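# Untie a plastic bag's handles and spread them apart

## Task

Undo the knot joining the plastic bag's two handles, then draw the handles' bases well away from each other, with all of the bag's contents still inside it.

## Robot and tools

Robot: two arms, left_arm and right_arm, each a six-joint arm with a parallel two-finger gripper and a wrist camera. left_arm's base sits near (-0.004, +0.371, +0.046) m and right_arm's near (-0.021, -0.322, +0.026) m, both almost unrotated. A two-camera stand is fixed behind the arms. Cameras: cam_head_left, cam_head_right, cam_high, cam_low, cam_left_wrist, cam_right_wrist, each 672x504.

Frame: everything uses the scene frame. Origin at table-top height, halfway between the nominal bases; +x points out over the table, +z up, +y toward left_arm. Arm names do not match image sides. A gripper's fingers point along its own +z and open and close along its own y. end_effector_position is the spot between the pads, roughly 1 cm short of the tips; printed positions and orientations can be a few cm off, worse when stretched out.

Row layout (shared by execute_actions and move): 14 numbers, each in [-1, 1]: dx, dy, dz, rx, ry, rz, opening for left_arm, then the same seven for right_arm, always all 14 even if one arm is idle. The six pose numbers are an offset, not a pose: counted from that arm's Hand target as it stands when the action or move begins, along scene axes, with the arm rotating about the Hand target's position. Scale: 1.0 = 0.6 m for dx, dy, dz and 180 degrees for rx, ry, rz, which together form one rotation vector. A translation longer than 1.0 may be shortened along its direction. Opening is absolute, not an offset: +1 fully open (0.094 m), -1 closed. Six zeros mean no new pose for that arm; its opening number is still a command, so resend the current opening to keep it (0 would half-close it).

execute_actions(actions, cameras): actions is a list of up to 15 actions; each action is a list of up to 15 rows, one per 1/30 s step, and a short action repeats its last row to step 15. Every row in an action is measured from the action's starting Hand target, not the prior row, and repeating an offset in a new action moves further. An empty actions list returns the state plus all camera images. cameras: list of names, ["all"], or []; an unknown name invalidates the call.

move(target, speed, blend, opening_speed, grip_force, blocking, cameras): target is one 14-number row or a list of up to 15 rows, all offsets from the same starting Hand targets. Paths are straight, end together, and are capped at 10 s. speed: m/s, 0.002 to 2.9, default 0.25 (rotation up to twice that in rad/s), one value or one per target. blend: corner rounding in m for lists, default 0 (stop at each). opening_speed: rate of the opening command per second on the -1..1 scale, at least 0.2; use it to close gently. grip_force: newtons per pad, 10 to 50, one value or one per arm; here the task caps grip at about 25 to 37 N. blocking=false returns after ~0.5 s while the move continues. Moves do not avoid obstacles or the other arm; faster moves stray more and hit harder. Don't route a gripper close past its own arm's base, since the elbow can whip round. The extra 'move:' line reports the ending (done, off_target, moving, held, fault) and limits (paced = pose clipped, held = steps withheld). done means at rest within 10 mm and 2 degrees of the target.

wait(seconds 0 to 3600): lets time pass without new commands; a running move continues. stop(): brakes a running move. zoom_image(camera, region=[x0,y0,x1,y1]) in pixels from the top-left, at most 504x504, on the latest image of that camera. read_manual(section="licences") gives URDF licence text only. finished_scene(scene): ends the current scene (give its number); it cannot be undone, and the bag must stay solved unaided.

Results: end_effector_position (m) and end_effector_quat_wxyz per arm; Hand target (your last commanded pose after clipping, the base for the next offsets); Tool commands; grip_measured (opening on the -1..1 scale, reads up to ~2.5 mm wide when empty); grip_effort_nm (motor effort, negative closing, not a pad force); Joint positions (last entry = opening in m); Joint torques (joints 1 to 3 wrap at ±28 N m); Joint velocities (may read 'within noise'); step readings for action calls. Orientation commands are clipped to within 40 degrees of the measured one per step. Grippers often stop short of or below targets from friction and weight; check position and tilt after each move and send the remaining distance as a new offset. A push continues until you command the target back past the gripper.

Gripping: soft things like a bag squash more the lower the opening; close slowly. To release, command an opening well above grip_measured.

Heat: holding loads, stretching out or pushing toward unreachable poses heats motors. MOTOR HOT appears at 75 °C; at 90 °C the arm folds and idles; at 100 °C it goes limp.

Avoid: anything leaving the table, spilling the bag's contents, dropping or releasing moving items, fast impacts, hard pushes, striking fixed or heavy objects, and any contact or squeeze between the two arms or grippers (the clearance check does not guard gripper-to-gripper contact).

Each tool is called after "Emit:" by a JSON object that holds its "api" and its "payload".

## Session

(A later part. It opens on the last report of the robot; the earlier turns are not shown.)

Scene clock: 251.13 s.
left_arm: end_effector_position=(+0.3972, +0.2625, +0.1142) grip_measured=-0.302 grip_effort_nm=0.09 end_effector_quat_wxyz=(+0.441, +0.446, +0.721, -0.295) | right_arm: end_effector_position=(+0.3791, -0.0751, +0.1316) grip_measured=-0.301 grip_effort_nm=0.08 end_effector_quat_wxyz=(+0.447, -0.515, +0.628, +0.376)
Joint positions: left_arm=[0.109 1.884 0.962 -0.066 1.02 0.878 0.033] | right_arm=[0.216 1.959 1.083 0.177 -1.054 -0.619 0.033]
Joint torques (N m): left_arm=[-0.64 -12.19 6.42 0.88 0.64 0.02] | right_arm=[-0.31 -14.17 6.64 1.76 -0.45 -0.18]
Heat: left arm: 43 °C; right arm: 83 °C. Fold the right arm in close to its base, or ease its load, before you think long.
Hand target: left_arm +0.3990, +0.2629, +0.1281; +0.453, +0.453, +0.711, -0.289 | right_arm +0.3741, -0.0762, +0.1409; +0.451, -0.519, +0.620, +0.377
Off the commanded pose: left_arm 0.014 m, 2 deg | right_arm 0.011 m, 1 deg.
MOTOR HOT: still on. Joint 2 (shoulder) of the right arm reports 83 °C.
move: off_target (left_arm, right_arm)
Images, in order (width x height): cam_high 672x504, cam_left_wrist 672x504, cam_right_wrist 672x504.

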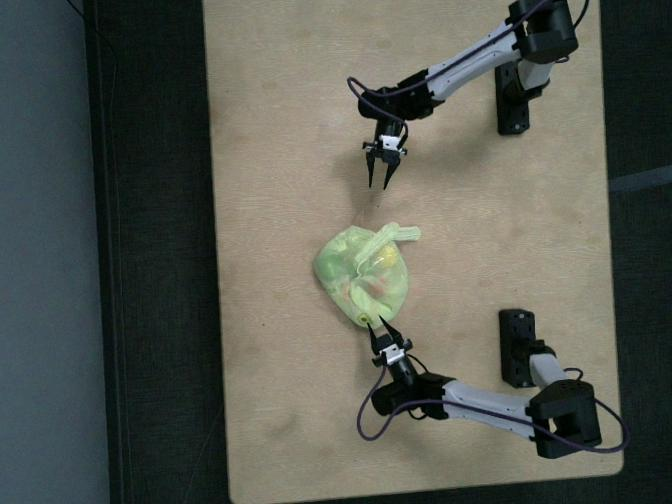

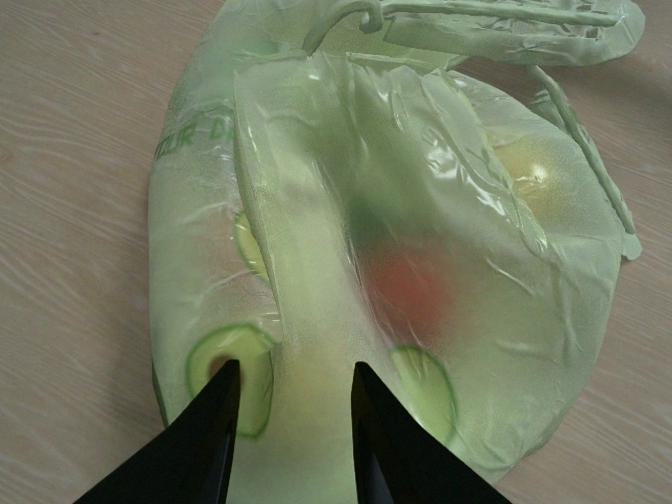

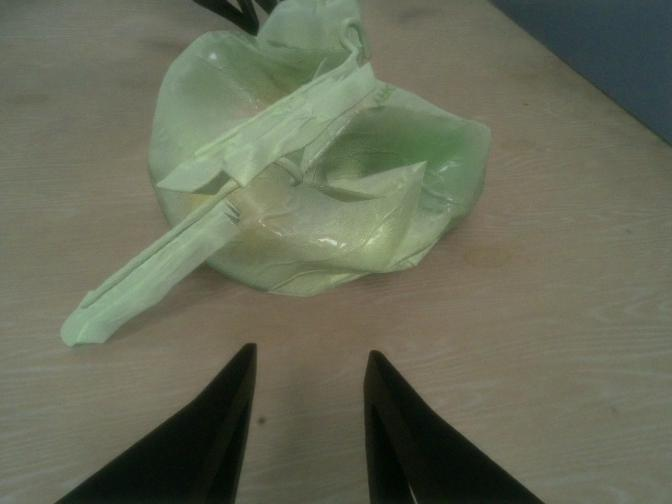

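Emit:
{"api": "move", "payload": {"target": [0,0,0,0,0,0,-0.3,-0.2,-0.25,0.1,0,0,0,-0.3], "speed": 0.2, "cameras": ["all"]}}

Scene clock: 266.40 s.
left_arm: end_effector_position=(+0.3971, +0.2624, +0.1141) grip_measured=-0.302 grip_effort_nm=0.09 end_effector_quat_wxyz=(+0.441, +0.446, +0.721, -0.295) | right_arm: end_effector_position=(+0.2513, -0.2236, +0.2002) grip_measured=-0.301 grip_effort_nm=0.08 end_effector_quat_wxyz=(+0.455, -0.515, +0.619, +0.380)
Joint positions: left_arm=[0.109 1.884 0.962 -0.067 1.02 0.879 0.033] | right_arm=[-0.272 1.613 1.05 -1.265 -1.258 -1.839 0.033]
Joint torques (N m): left_arm=[-0.64 -12.19 6.43 0.86 0.63 0.03] | right_arm=[-0.43 -5.64 8.79 -0.25 -0.39 -0.16]
Heat: left arm: 46 °C; right arm: 78 °C. Fold the right arm in close to its base, or ease its load, before you think long.
Hand target: left_arm +0.3990, +0.2629, +0.1281; +0.453, +0.453, +0.711, -0.289 | right_arm +0.2540, -0.2261, +0.2008; +0.451, -0.519, +0.620, +0.377
Off the commanded pose: left_arm 0.014 m, 2 deg | right_arm 0.004 m, 1 deg.
MOTOR HOT: still on. Joint 2 (shoulder) of the right arm reports 78 °C.
move: done

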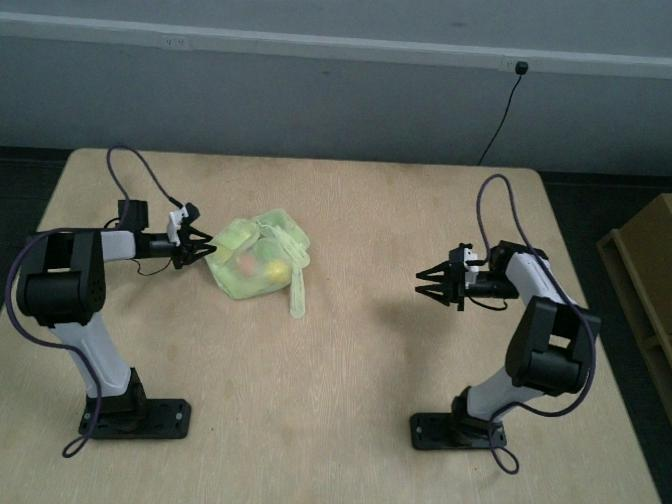

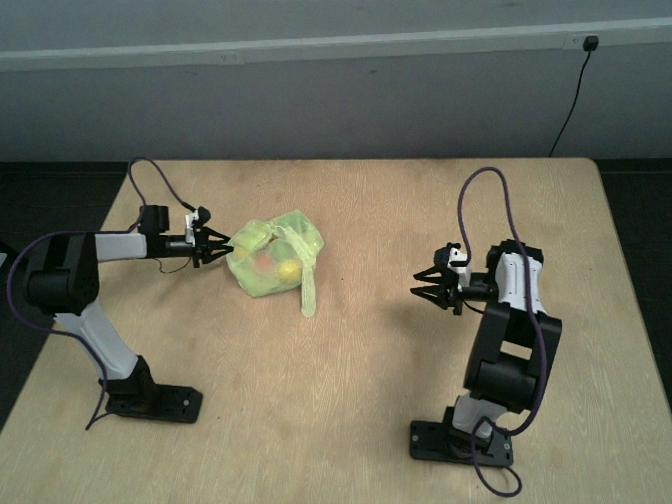

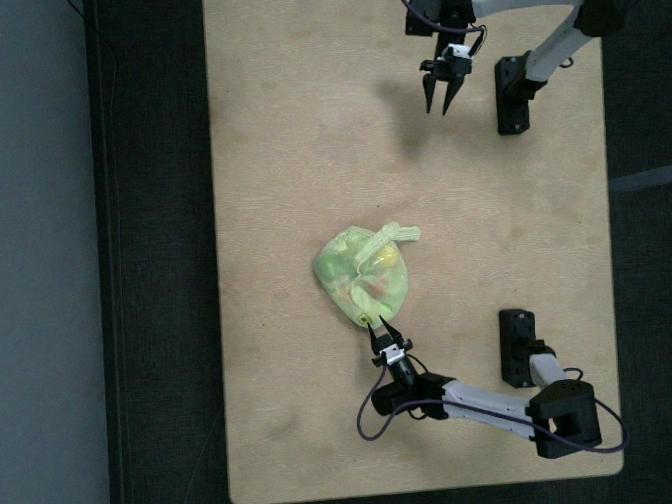

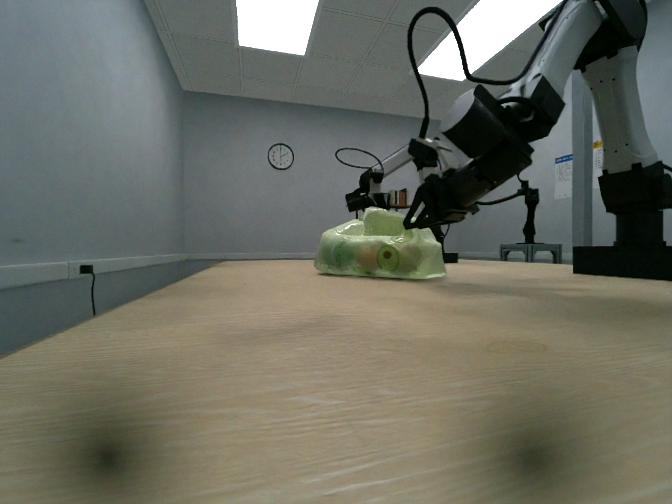

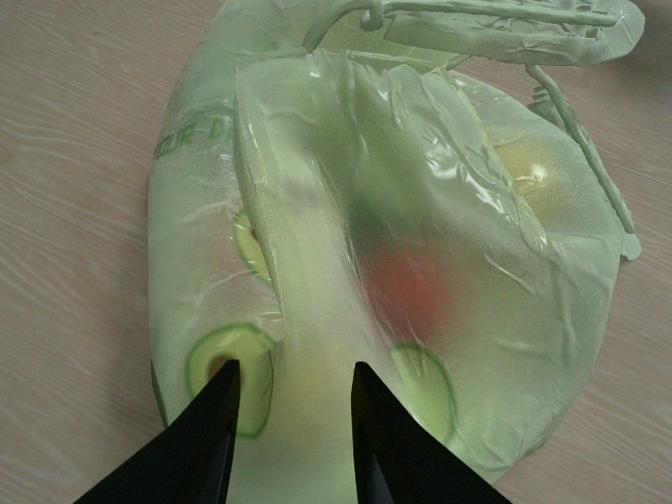

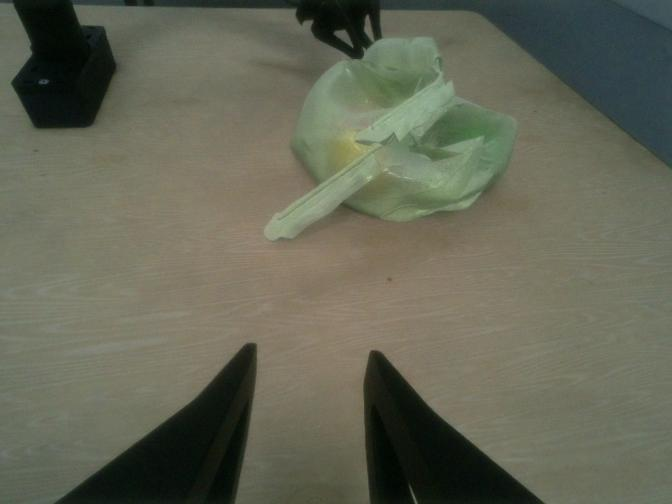

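Emit:
{"api": "zoom_image", "payload": {"camera": "cam_left_wrist", "region": [200, 0, 672, 300]}}

Emit:
{"api": "zoom_image", "payload": {"camera": "cam_high", "region": [290, 200, 450, 350]}}

Emit:
{"api": "zoom_image", "payload": {"camera": "cam_right_wrist", "region": [240, 0, 540, 260]}}

Scaled by 1.068 from the camera's image (finer frame: 960x720).

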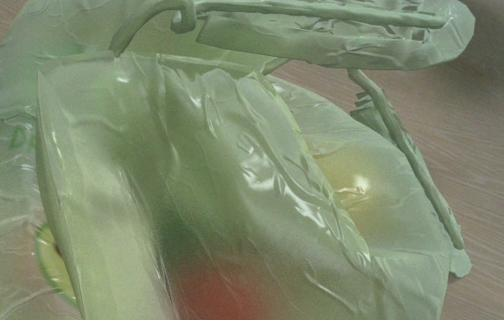

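Scaled by 3.150 from the camera's image (finer frame: 960x720).

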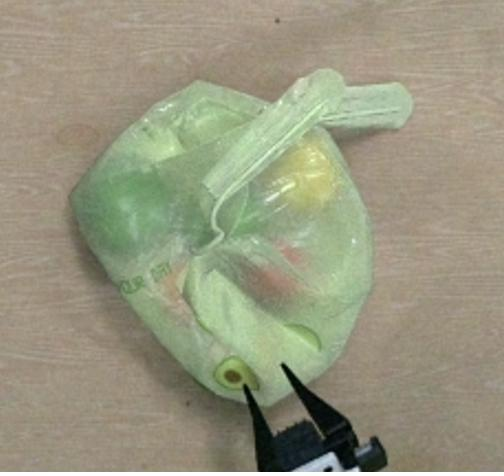

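Scaled by 1.680 from the camera's image (finer frame: 960x720).

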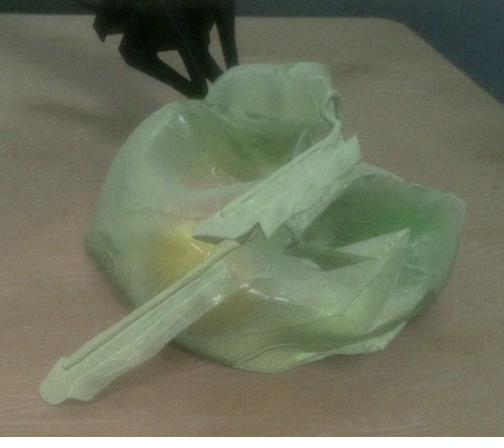

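Emit:
{"api": "move", "payload": {"target": [[0,0,0.1,0.06,0.03,0,0.2,0,0,0,0,0,0,-0.3],[0.062,-0.14,0.095,0.1259,0.0587,0,0.2,0,0,0,0,0,0,-0.3]], "speed": 0.15, "blend": 0.02, "cameras": ["cam_left_wrist"]}}

Scene clock: 286.30 s.
left_arm: end_effector_position=(+0.4312, +0.1782, +0.1868) grip_measured=+0.198 grip_effort_nm=0.10 end_effector_quat_wxyz=(+0.292, +0.509, +0.788, -0.186) | right_arm: end_effector_position=(+0.2511, -0.2236, +0.2002) grip_measured=-0.301 grip_effort_nm=0.08 end_effector_quat_wxyz=(+0.455, -0.515, +0.619, +0.380)
Joint positions: left_arm=[-0.219 1.929 1.6 -0.759 0.541 0.784 0.056] | right_arm=[-0.272 1.613 1.05 -1.267 -1.258 -1.841 0.033]
Joint torques (N m): left_arm=[-0.79 -9.55 9.14 0.85 0.27 -0.11] | right_arm=[-0.38 -5.52 8.85 -0.26 -0.38 -0.15]
Heat: left arm: 47 °C; right arm: 70 °C.
Hand target: left_arm +0.4362, +0.1790, +0.1852; +0.288, +0.505, +0.793, -0.184 | right_arm +0.2541, -0.2261, +0.2008; +0.451, -0.519, +0.620, +0.377
Off the commanded pose: left_arm 0.005 m, 1 deg | right_arm 0.004 m, 1 deg.
MOTOR HOT: cleared for the motors of the right arm.
move: done

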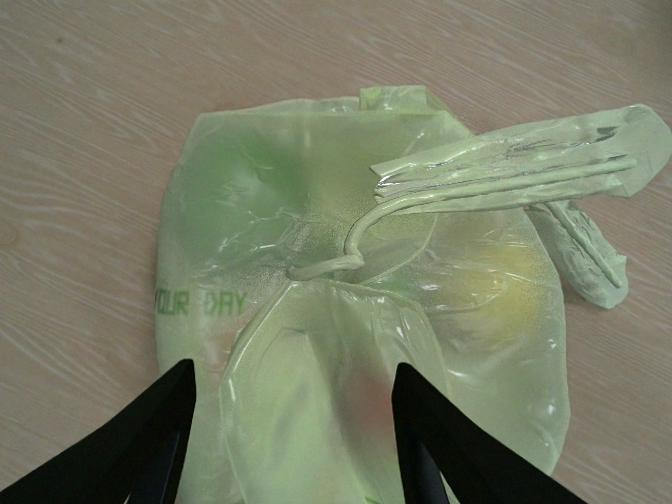

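Emit:
{"api": "move", "payload": {"target": [[0.003,-0.06,-0.06,0,0,0,-0.3,0,0,0,0,0,0,-0.3]], "speed": 0.12, "cameras": ["cam_left_wrist"]}}

Scene clock: 294.87 s.
left_arm: end_effector_position=(+0.4366, +0.1421, +0.1581) grip_measured=-0.298 grip_effort_nm=-0.10 end_effector_quat_wxyz=(+0.294, +0.509, +0.787, -0.186) | right_arm: end_effector_position=(+0.2511, -0.2236, +0.2002) grip_measured=-0.301 grip_effort_nm=0.08 end_effector_quat_wxyz=(+0.455, -0.515, +0.619, +0.380)
Joint positions: left_arm=[-0.302 1.989 1.561 -0.616 0.501 0.7 0.033] | right_arm=[-0.272 1.613 1.05 -1.267 -1.258 -1.841 0.033]
Joint torques (N m): left_arm=[-0.92 -10.58 6.43 1.16 0.26 -0.12] | right_arm=[-0.43 -5.56 8.85 -0.26 -0.39 -0.15]
Heat: left arm: 46 °C; right arm: 67 °C.
Hand target: left_arm +0.4380, +0.1430, +0.1492; +0.288, +0.505, +0.793, -0.184 | right_arm +0.2541, -0.2261, +0.2008; +0.451, -0.519, +0.620, +0.377
Off the commanded pose: left_arm 0.009 m, 1 deg | right_arm 0.004 m, 1 deg.
move: done

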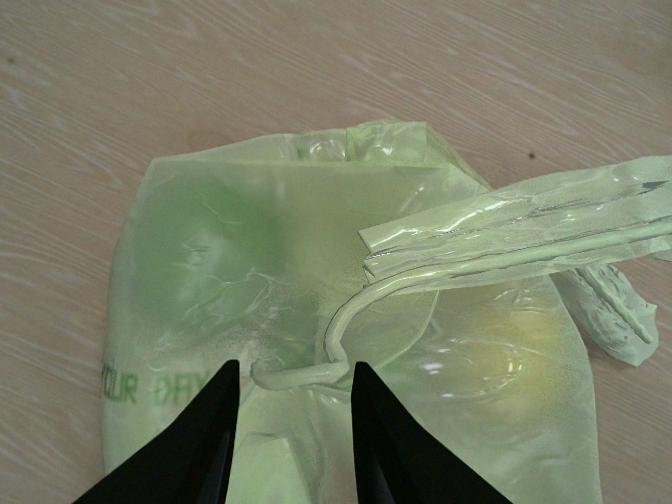

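Emit:
{"api": "move", "payload": {"target": [[-0.0143,-0.0067,0,0,0,0,-0.3,0,0,0,0,0,0,-0.3],[-0.002,-0.036,-0.013,0,0,0,-0.3,0,0,0,0,0,0,-0.3]], "speed": 0.1, "cameras": ["cam_left_wrist"]}}

Scene clock: 301.80 s.
left_arm: end_effector_position=(+0.4276, +0.1236, +0.1401) grip_measured=-0.298 grip_effort_nm=-0.10 end_effector_quat_wxyz=(+0.281, +0.508, +0.792, -0.189) | right_arm: end_effector_position=(+0.2511, -0.2236, +0.2002) grip_measured=-0.301 grip_effort_nm=0.08 end_effector_quat_wxyz=(+0.455, -0.515, +0.619, +0.380)
Joint positions: left_arm=[-0.351 2.009 1.527 -0.568 0.476 0.652 0.033] | right_arm=[-0.272 1.613 1.05 -1.267 -1.258 -1.841 0.033]
Joint torques (N m): left_arm=[-0.95 -10.32 9.13 1.13 0.24 -0.12] | right_arm=[-0.44 -5.53 8.88 -0.25 -0.39 -0.15]
Heat: left arm: 45 °C; right arm: 65 °C.
Hand target: left_arm +0.4368, +0.1213, +0.1415; +0.288, +0.505, +0.792, -0.184 | right_arm +0.2541, -0.2261, +0.2008; +0.451, -0.519, +0.620, +0.377
Off the commanded pose: left_arm 0.010 m, 1 deg | right_arm 0.004 m, 1 deg.
move: done

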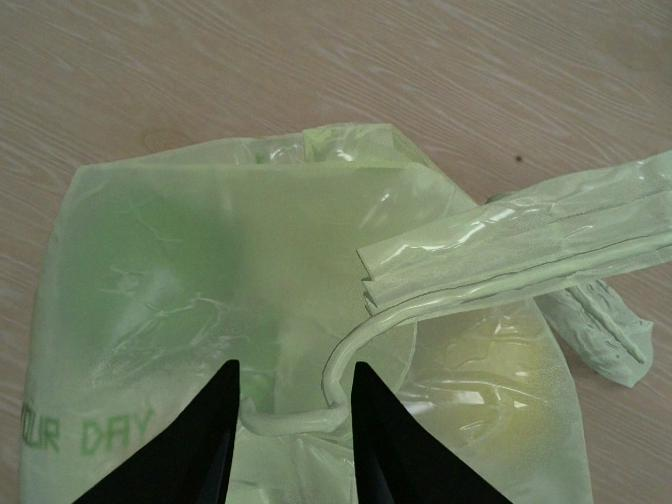

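Emit:
{"api": "move", "payload": {"target": [[-0.004,-0.017,-0.022,0,0,0,-0.3,0,0,0,0,0,0,-0.3],[-0.004,-0.017,-0.022,0,0,0,-1,0,0,0,0,0,0,-0.3]], "speed": 0.1, "opening_speed": 0.6, "cameras": ["cam_left_wrist","cam_high"]}}

Scene clock: 306.73 s.
left_arm: end_effector_position=(+0.4334, +0.1114, +0.1385) grip_measured=-0.885 grip_effort_nm=-0.60 end_effector_quat_wxyz=(+0.295, +0.508, +0.788, -0.186) | right_arm: end_effector_position=(+0.2511, -0.2236, +0.2002) grip_measured=-0.301 grip_effort_nm=0.08 end_effector_quat_wxyz=(+0.455, -0.515, +0.619, +0.380)
Joint positions: left_arm=[-0.374 2.025 1.527 -0.51 0.463 0.628 0.005] | right_arm=[-0.272 1.613 1.05 -1.267 -1.258 -1.841 0.033]
Joint torques (N m): left_arm=[-1.13 -10.44 6.65 1.19 0.23 -0.11] | right_arm=[-0.42 -5.55 8.8 -0.25 -0.39 -0.14]
Heat: left arm: 45 °C; right arm: 64 °C.
Hand target: left_arm +0.4344, +0.1111, +0.1283; +0.288, +0.505, +0.792, -0.184 | right_arm +0.2541, -0.2261, +0.2008; +0.451, -0.519, +0.620, +0.377
Off the commanded pose: left_arm 0.010 m, 1 deg | right_arm 0.004 m, 1 deg.
move: done
Images, in order (width x height): cam_high 672x504, cam_left_wrist 672x504.

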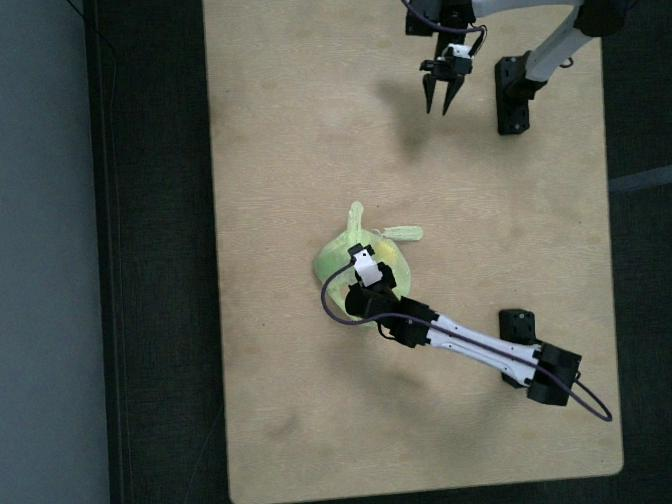

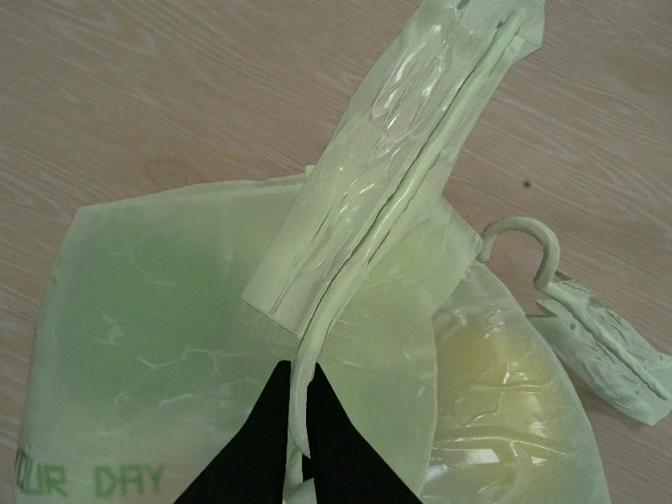

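Emit:
{"api": "move", "payload": {"target": [[0,0.08,0.1,0,0,0,-1,0,0,0,0,0,0,-0.3],[0,0.2,0.08,0,0,0,-1,0,0,0,0,0,0,-0.3]], "speed": 0.12, "blend": 0.03, "cameras": ["cam_left_wrist","cam_high","cam_low"]}}

Emit:
{"api": "zoom_image", "payload": {"camera": "cam_high", "region": [290, 180, 450, 350]}}

Scene clock: 315.07 s.
left_arm: end_effector_position=(+0.4400, +0.2323, +0.1623) grip_measured=-0.885 grip_effort_nm=-0.60 end_effector_quat_wxyz=(+0.278, +0.500, +0.799, -0.185) | right_arm: end_effector_position=(+0.2511, -0.2236, +0.2002) grip_measured=-0.301 grip_effort_nm=0.08 end_effector_quat_wxyz=(+0.455, -0.515, +0.619, +0.380)
Joint positions: left_arm=[-0.089 1.972 1.586 -0.8 0.577 0.905 0.005] | right_arm=[-0.272 1.613 1.05 -1.267 -1.258 -1.841 0.033]
Joint torques (N m): left_arm=[-0.91 -15.06 6 0.71 0.5 0.02] | right_arm=[-0.4 -5.57 8.88 -0.26 -0.38 -0.16]
Heat: left arm: 46 °C; right arm: 62 °C.
Hand target: left_arm +0.4344, +0.2312, +0.1763; +0.288, +0.505, +0.793, -0.184 | right_arm +0.2541, -0.2261, +0.2008; +0.451, -0.519, +0.620, +0.377
Off the commanded pose: left_arm 0.015 m, 2 deg | right_arm 0.004 m, 1 deg.
move: off_target (left_arm)
Images, in order (width x height): cam_high 672x504, cam_low 672x504, cam_left_wrist 672x504.

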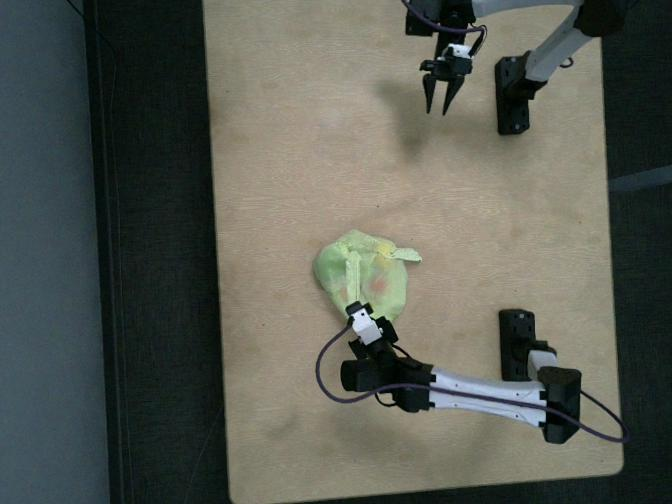

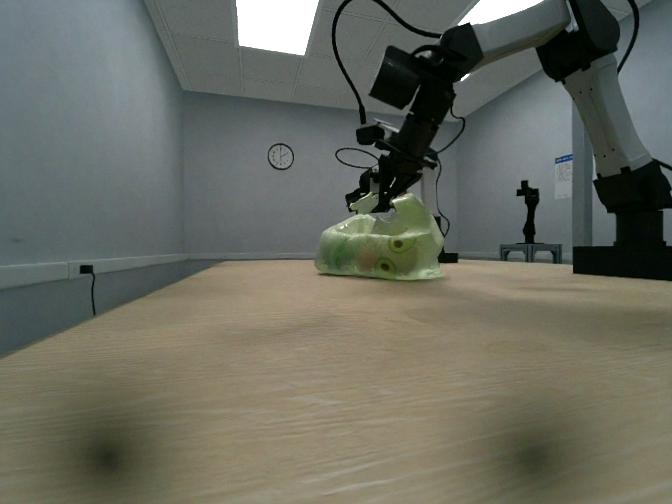

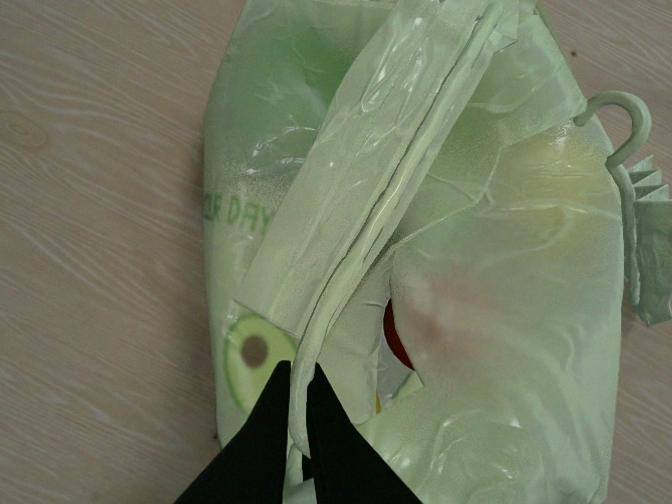

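Scaled by 2.965 from the camera's image (finer frame: 960x720).

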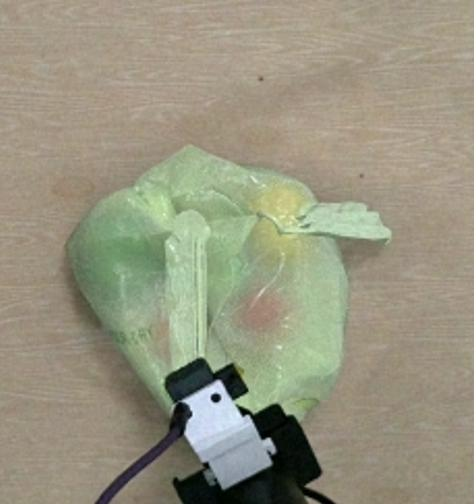

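Emit:
{"api": "move", "payload": {"target": [[0,0.067,-0.05,0,0,0,-1,0,0,0,0,0,0,-0.3],[0,0.067,-0.13,0,0,0,-1,0,0,0,0,0,0,-0.3]], "speed": 0.1, "blend": 0.03, "cameras": ["cam_left_wrist","cam_high","cam_low"]}}

Emit:
{"api": "zoom_image", "payload": {"camera": "cam_high", "region": [290, 180, 450, 350]}}

Scene clock: 321.33 s.
left_arm: end_effector_position=(+0.4346, +0.2698, +0.1052) grip_measured=-0.885 grip_effort_nm=-0.60 end_effector_quat_wxyz=(+0.290, +0.505, +0.793, -0.180) | right_arm: end_effector_position=(+0.2511, -0.2236, +0.2002) grip_measured=-0.301 grip_effort_nm=0.08 end_effector_quat_wxyz=(+0.455, -0.515, +0.619, +0.380)
Joint positions: left_arm=[0.007 2 1.389 -0.612 0.617 1.023 0.005] | right_arm=[-0.272 1.613 1.05 -1.267 -1.258 -1.841 0.033]
Joint torques (N m): left_arm=[-0.35 -9.98 5.78 0.82 0.52 0.02] | right_arm=[-0.4 -5.52 8.83 -0.25 -0.39 -0.15]
Heat: left arm: 46 °C; right arm: 61 °C.
Hand target: left_arm +0.4343, +0.2712, +0.0981; +0.288, +0.505, +0.792, -0.184 | right_arm +0.2541, -0.2261, +0.2008; +0.451, -0.519, +0.620, +0.377
Off the commanded pose: left_arm 0.007 m, 0 deg | right_arm 0.004 m, 1 deg.
move: done; blend cut to 0.024 m at target 1
Images, in order (width x height): cam_high 672x504, cam_low 672x504, cam_left_wrist 672x504.

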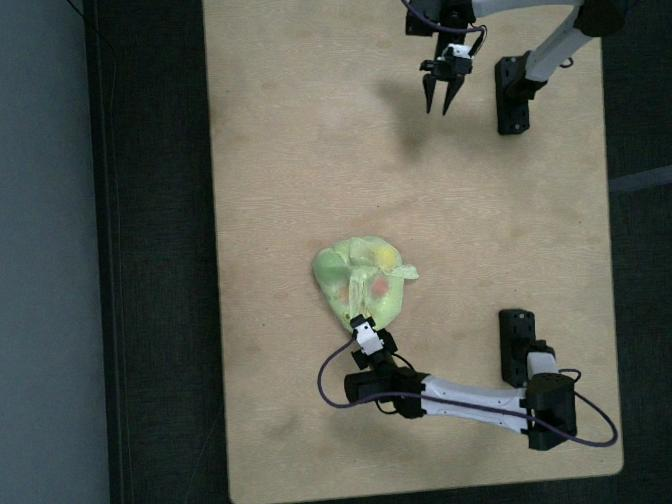

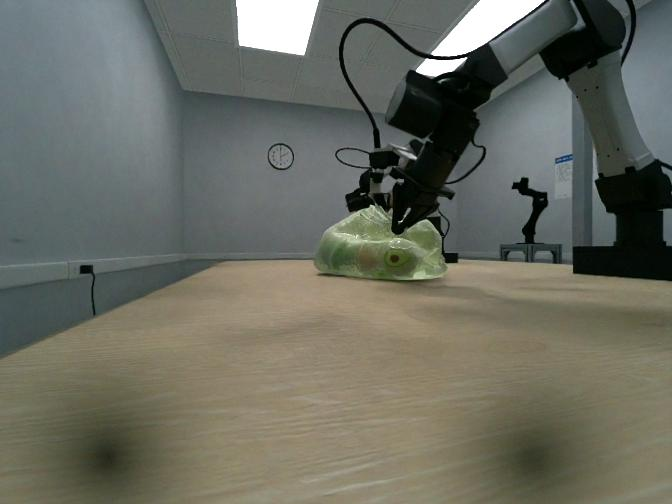

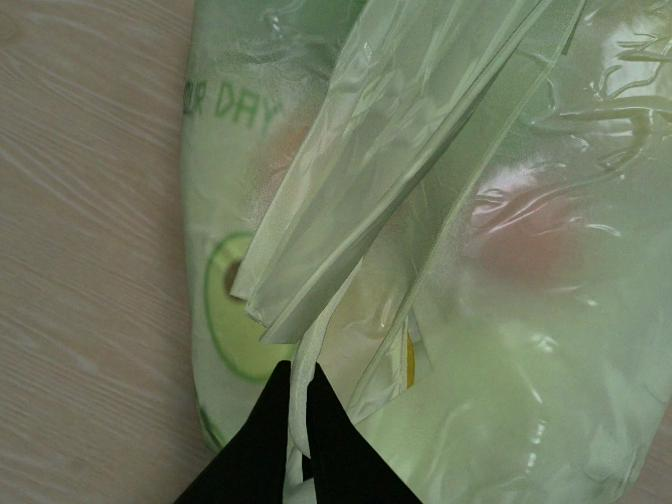

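Scaled by 2.965 from the camera's image (finer frame: 960x720).

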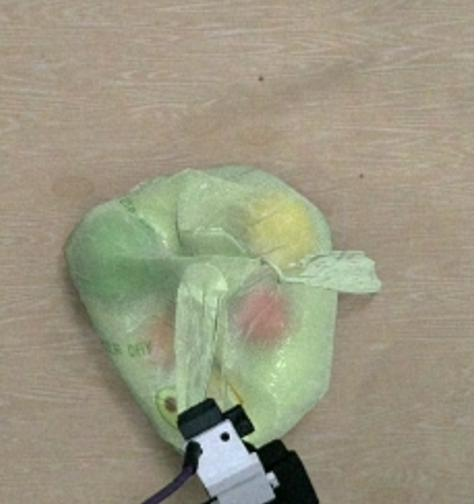

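Emit:
{"api": "move", "payload": {"target": [[0,0,0,0,0,0,-1,0.127,0.557,-0.018,-0.1033,0.0728,-0.2733,0]], "speed": 0.25, "cameras": ["cam_right_wrist","cam_high"]}}

Scene clock: 338.00 s.
left_arm: end_effector_position=(+0.4347, +0.2698, +0.1053) grip_measured=-0.885 grip_effort_nm=-0.60 end_effector_quat_wxyz=(+0.290, +0.505, +0.793, -0.180) | right_arm: end_effector_position=(+0.3261, +0.1068, +0.1892) grip_measured=-0.001 grip_effort_nm=0.08 end_effector_quat_wxyz=(+0.407, -0.242, +0.873, +0.115)
Joint positions: left_arm=[0.007 2 1.389 -0.612 0.617 1.023 0.005] | right_arm=[0.986 1.975 1.611 -0.384 0.339 0.304 0.047]
Joint torques (N m): left_arm=[-0.35 -9.99 5.79 0.83 0.52 0.03] | right_arm=[-0.14 -10.82 11.7 1.99 0.36 0.09]
Heat: left arm: 44 °C; right arm: 59 °C.
Hand target: left_arm +0.4343, +0.2712, +0.0981; +0.288, +0.505, +0.792, -0.184 | right_arm +0.3302, +0.1081, +0.1901; +0.408, -0.235, +0.875, +0.110
Off the commanded pose: left_arm 0.007 m, 1 deg | right_arm 0.004 m, 1 deg.
move: done
Images, in order (width x height): cam_high 672x504, cam_right_wrist 672x504.

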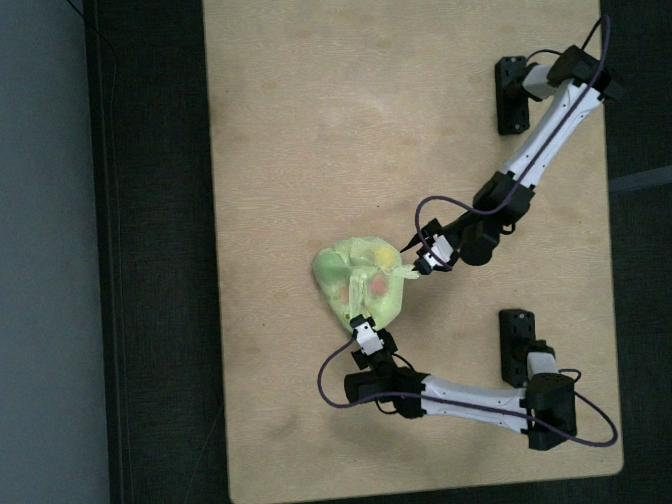

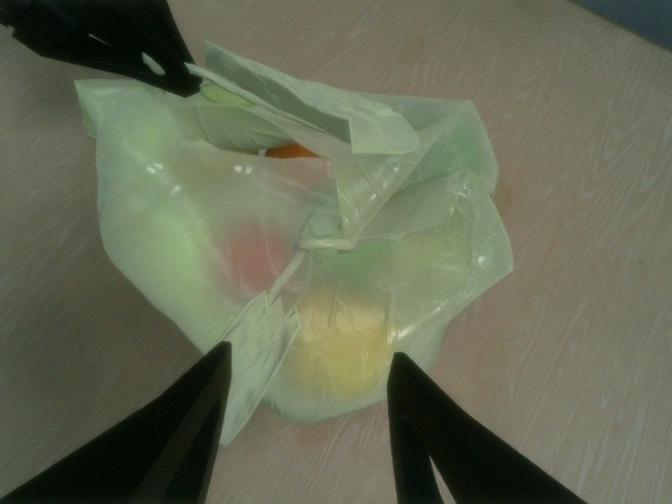

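Emit:
{"api": "move", "payload": {"target": [[0,0,0,0,0,0,-1,0.09,0.012,-0.098,0,0,0,-0.2]], "speed": 0.15, "cameras": ["cam_right_wrist"]}}

Scene clock: 345.40 s.
left_arm: end_effector_position=(+0.4347, +0.2698, +0.1053) grip_measured=-0.885 grip_effort_nm=-0.60 end_effector_quat_wxyz=(+0.290, +0.505, +0.793, -0.180) | right_arm: end_effector_position=(+0.3792, +0.1060, +0.1261) grip_measured=-0.199 grip_effort_nm=-0.08 end_effector_quat_wxyz=(+0.399, -0.231, +0.882, +0.098)
Joint positions: left_arm=[0.007 2 1.389 -0.612 0.617 1.023 0.005] | right_arm=[0.898 2.162 1.655 -0.259 0.303 0.264 0.038]
Joint torques (N m): left_arm=[-0.35 -10 5.78 0.83 0.52 0.02] | right_arm=[-0.16 -12.46 11.32 2.42 0.07 -0.14]
Heat: left arm: 43 °C; right arm: 59 °C.
Hand target: left_arm +0.4343, +0.2712, +0.0981; +0.288, +0.505, +0.792, -0.184 | right_arm +0.3843, +0.1152, +0.1312; +0.408, -0.235, +0.876, +0.110
Off the commanded pose: left_arm 0.007 m, 1 deg | right_arm 0.012 m, 2 deg.
move: off_target (right_arm)

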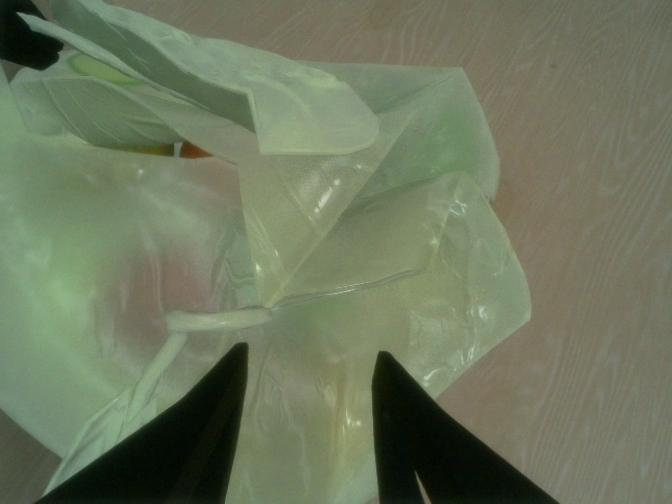

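Emit:
{"api": "move", "payload": {"target": [[0,0,0,0,0,0,-1,-0.008,0.018,0.003,0,0,0,-0.2],[0,0,0,0,0,0,-1,0.01,0.028,-0.015,0,0,0,-0.2]], "speed": 0.1, "cameras": ["cam_right_wrist"]}}

Scene clock: 351.50 s.
left_arm: end_effector_position=(+0.4347, +0.2698, +0.1053) grip_measured=-0.885 grip_effort_nm=-0.60 end_effector_quat_wxyz=(+0.290, +0.505, +0.793, -0.180) | right_arm: end_effector_position=(+0.3830, +0.1290, +0.1189) grip_measured=-0.199 grip_effort_nm=-0.08 end_effector_quat_wxyz=(+0.403, -0.238, +0.878, +0.106)
Joint positions: left_arm=[0.007 2 1.389 -0.612 0.617 1.023 0.005] | right_arm=[0.916 2.241 1.746 -0.259 0.302 0.264 0.038]
Joint torques (N m): left_arm=[-0.35 -9.98 5.78 0.83 0.52 0.03] | right_arm=[-0.76 -13.27 11.43 2.24 0.15 -0.07]
Heat: left arm: 43 °C; right arm: 60 °C.
Hand target: left_arm +0.4343, +0.2712, +0.0981; +0.288, +0.505, +0.792, -0.184 | right_arm +0.3903, +0.1321, +0.1222; +0.408, -0.235, +0.876, +0.110
Off the commanded pose: left_arm 0.007 m, 1 deg | right_arm 0.009 m, 1 deg.
move: done

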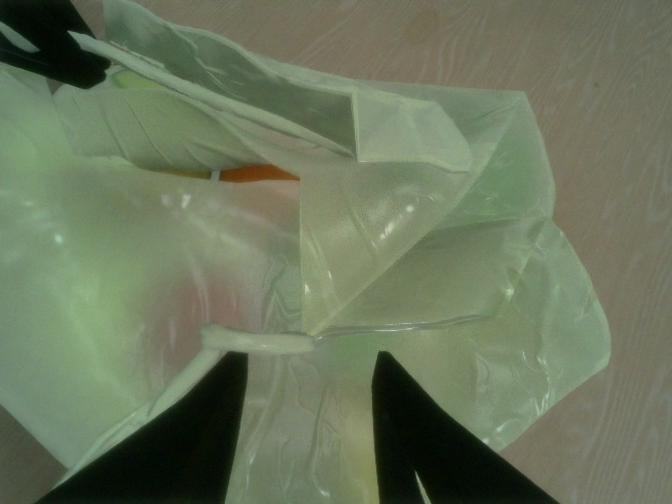

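Emit:
{"api": "move", "payload": {"target": [[0,0,0,0,0,0,-1,0.025,0.014,-0.014,0,0,0,-0.2],[0,0,0,0,0,0,-1,0.025,0.014,-0.014,0,0,0,-1]], "speed": 0.1, "opening_speed": 0.6, "cameras": ["cam_right_wrist","cam_high"]}}

Scene clock: 357.27 s.
left_arm: end_effector_position=(+0.4348, +0.2698, +0.1053) grip_measured=-0.885 grip_effort_nm=-0.60 end_effector_quat_wxyz=(+0.290, +0.505, +0.792, -0.180) | right_arm: end_effector_position=(+0.4023, +0.1370, +0.1152) grip_measured=-0.962 grip_effort_nm=-0.56 end_effector_quat_wxyz=(+0.411, -0.229, +0.876, +0.108)
Joint positions: left_arm=[0.007 2 1.389 -0.611 0.617 1.023 0.005] | right_arm=[0.899 2.313 1.838 -0.259 0.3 0.262 0.002]
Joint torques (N m): left_arm=[-0.34 -10 5.79 0.84 0.52 0.03] | right_arm=[-0.42 -13.61 11.49 2.09 0.09 -0.14]
Heat: left arm: 43 °C; right arm: 62 °C.
Hand target: left_arm +0.4343, +0.2712, +0.0981; +0.288, +0.505, +0.792, -0.184 | right_arm +0.4052, +0.1405, +0.1139; +0.408, -0.235, +0.875, +0.110
Off the commanded pose: left_arm 0.007 m, 1 deg | right_arm 0.005 m, 1 deg.
move: done
Images, in order (width x height): cam_high 672x504, cam_right_wrist 672x504.

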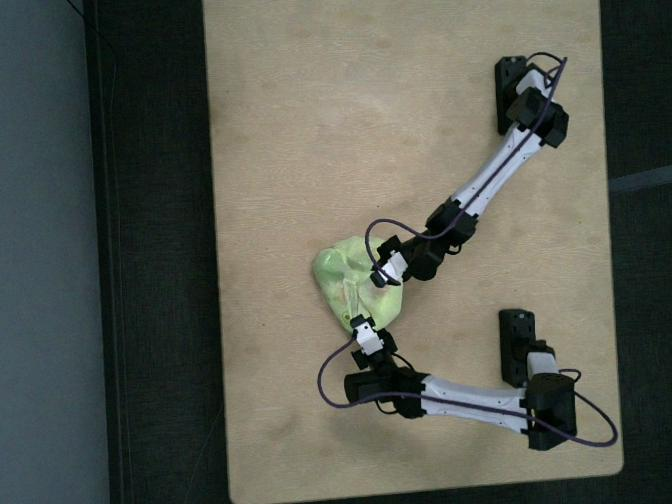

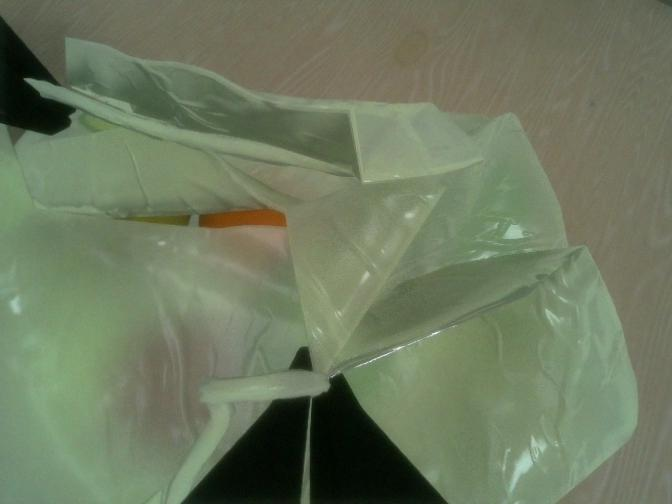

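Emit:
{"api": "move", "payload": {"target": [[0,0,0,0,0,0,-1,-0.01,-0.05,0.05,0,0,0,-1],[0,0,0,0,0,0,-1,-0.033,-0.14,0.04,0,0,0,-1]], "speed": 0.1, "blend": 0.02, "cameras": ["cam_right_wrist","cam_left_wrist","cam_high"]}}

Scene clock: 368.60 s.
left_arm: end_effector_position=(+0.4346, +0.2693, +0.1056) grip_measured=-0.885 grip_effort_nm=-0.60 end_effector_quat_wxyz=(+0.291, +0.505, +0.792, -0.182) | right_arm: end_effector_position=(+0.3849, +0.0560, +0.1190) grip_measured=-0.962 grip_effort_nm=-0.56 end_effector_quat_wxyz=(+0.392, -0.234, +0.884, +0.097)
Joint positions: left_arm=[0.007 2 1.389 -0.611 0.62 1.023 0.005] | right_arm=[0.814 2.047 1.454 -0.173 0.236 0.204 0.002]
Joint torques (N m): left_arm=[-0.34 -9.99 5.78 0.83 0.48 0.02] | right_arm=[-0.43 -16.9 7.49 2.42 0.07 -0.16]
Heat: left arm: 42 °C; right arm: 64 °C.
Hand target: left_arm +0.4343, +0.2713, +0.0981; +0.288, +0.505, +0.793, -0.184 | right_arm +0.3855, +0.0564, +0.1378; +0.408, -0.235, +0.876, +0.110
Off the commanded pose: left_arm 0.008 m, 0 deg | right_arm 0.019 m, 3 deg.
move: off_target (right_arm)
Images, in order (width x height): cam_high 672x504, cam_left_wrist 672x504, cam_right_wrist 672x504.

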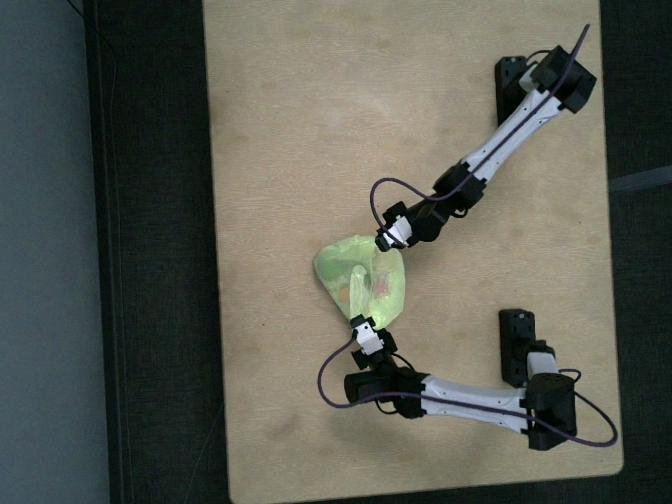

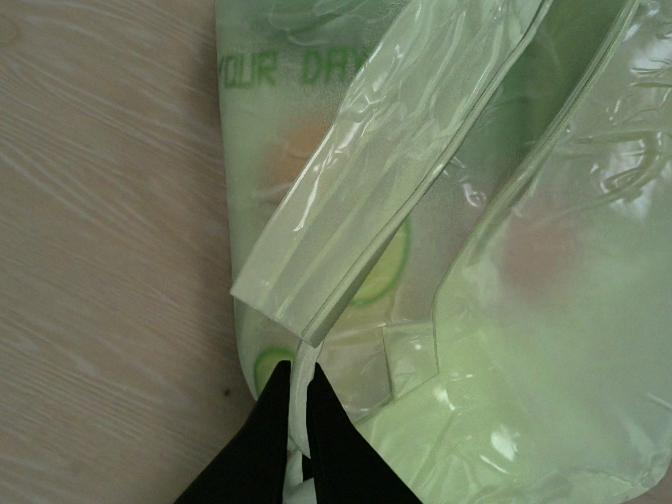

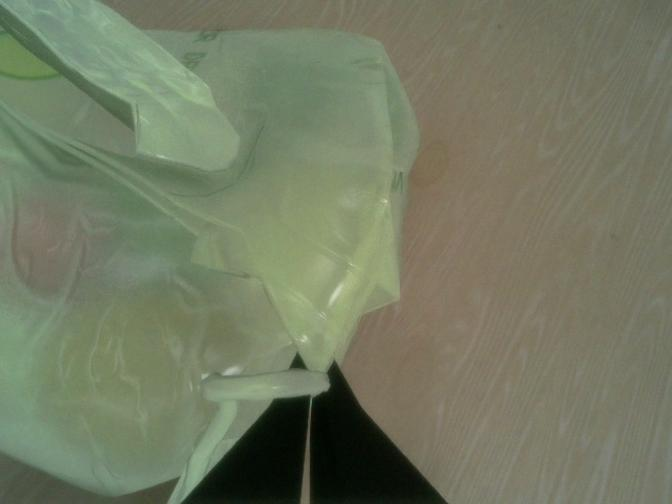

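Emit:
{"api": "move", "payload": {"target": [[0,0.033,-0.01,0,0,0,-1,-0.017,-0.09,0,0,0,0,-1],[0,0.033,-0.05,0,0,0,-1,-0.017,-0.11,-0.075,0,0,0,-1]], "speed": 0.1, "blend": 0.02, "cameras": ["cam_right_wrist","cam_left_wrist","cam_high","cam_low"]}}

Emit:
{"api": "zoom_image", "payload": {"camera": "cam_high", "region": [290, 180, 450, 350]}}

Scene clock: 374.73 s.
left_arm: end_effector_position=(+0.4357, +0.2884, +0.0793) grip_measured=-0.885 grip_effort_nm=-0.60 end_effector_quat_wxyz=(+0.296, +0.505, +0.790, -0.186) | right_arm: end_effector_position=(+0.3748, -0.0093, +0.0972) grip_measured=-0.991 grip_effort_nm=-0.52 end_effector_quat_wxyz=(+0.408, -0.229, +0.877, +0.107)
Joint positions: left_arm=[0.06 2.053 1.351 -0.551 0.65 1.082 0.005] | right_arm=[0.714 1.891 1.095 0.086 0.161 0.137 0]
Joint torques (N m): left_arm=[-0.55 -9.8 5.35 0.79 0.36 0.03] | right_arm=[-0.54 -10.15 7.13 2.54 0.01 -0.17]
Heat: left arm: 42 °C; right arm: 65 °C.
Hand target: left_arm +0.4344, +0.2910, +0.0682; +0.288, +0.505, +0.792, -0.184 | right_arm +0.3752, -0.0096, +0.0927; +0.408, -0.235, +0.876, +0.110
Off the commanded pose: left_arm 0.012 m, 1 deg | right_arm 0.004 m, 1 deg.
move: off_target (left_arm)
Images, in order (width x height): cam_high 672x504, cam_low 672x504, cam_left_wrist 672x504, cam_right_wrist 672x504.

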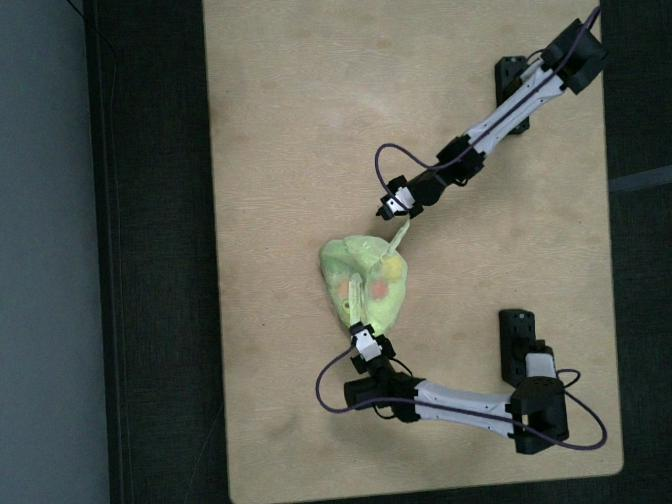

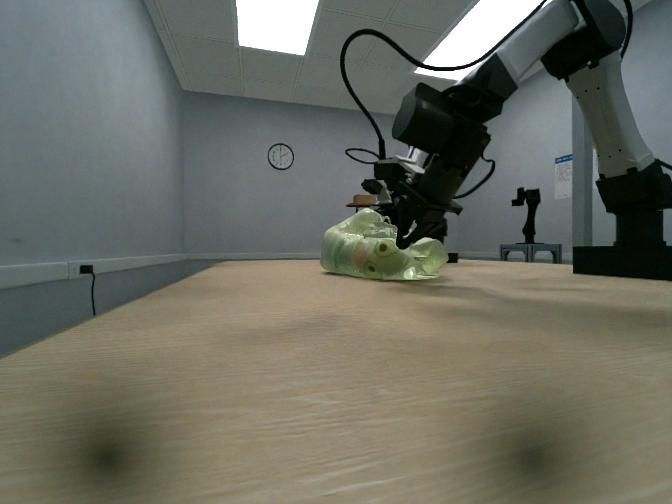

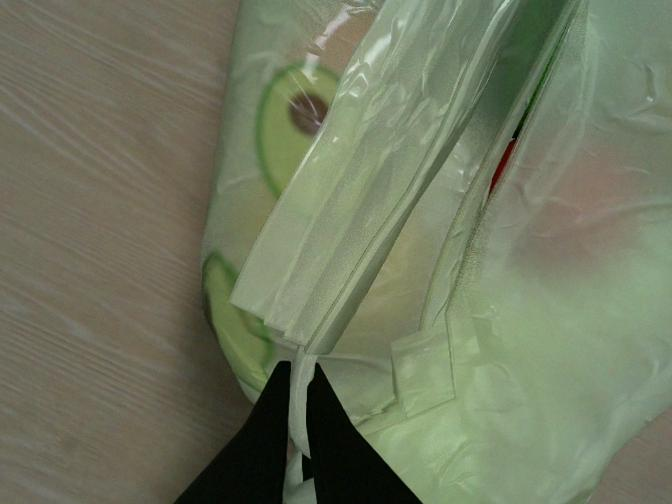

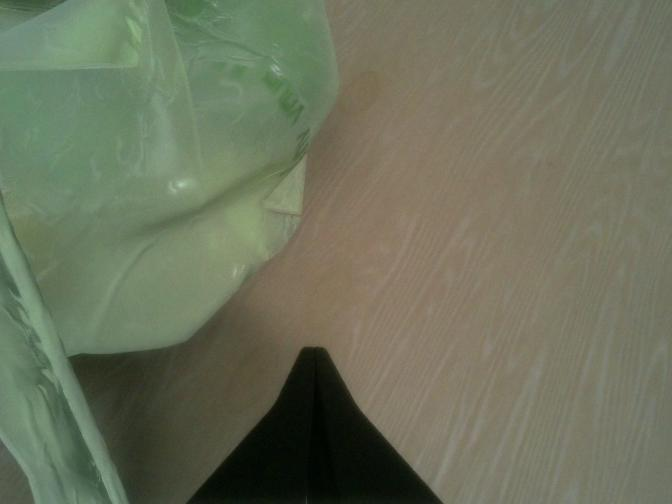

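Scaled by 2.965 from the camera's image (finer frame: 960x720).

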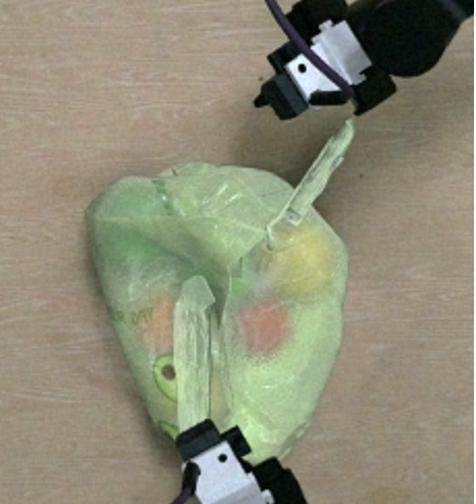

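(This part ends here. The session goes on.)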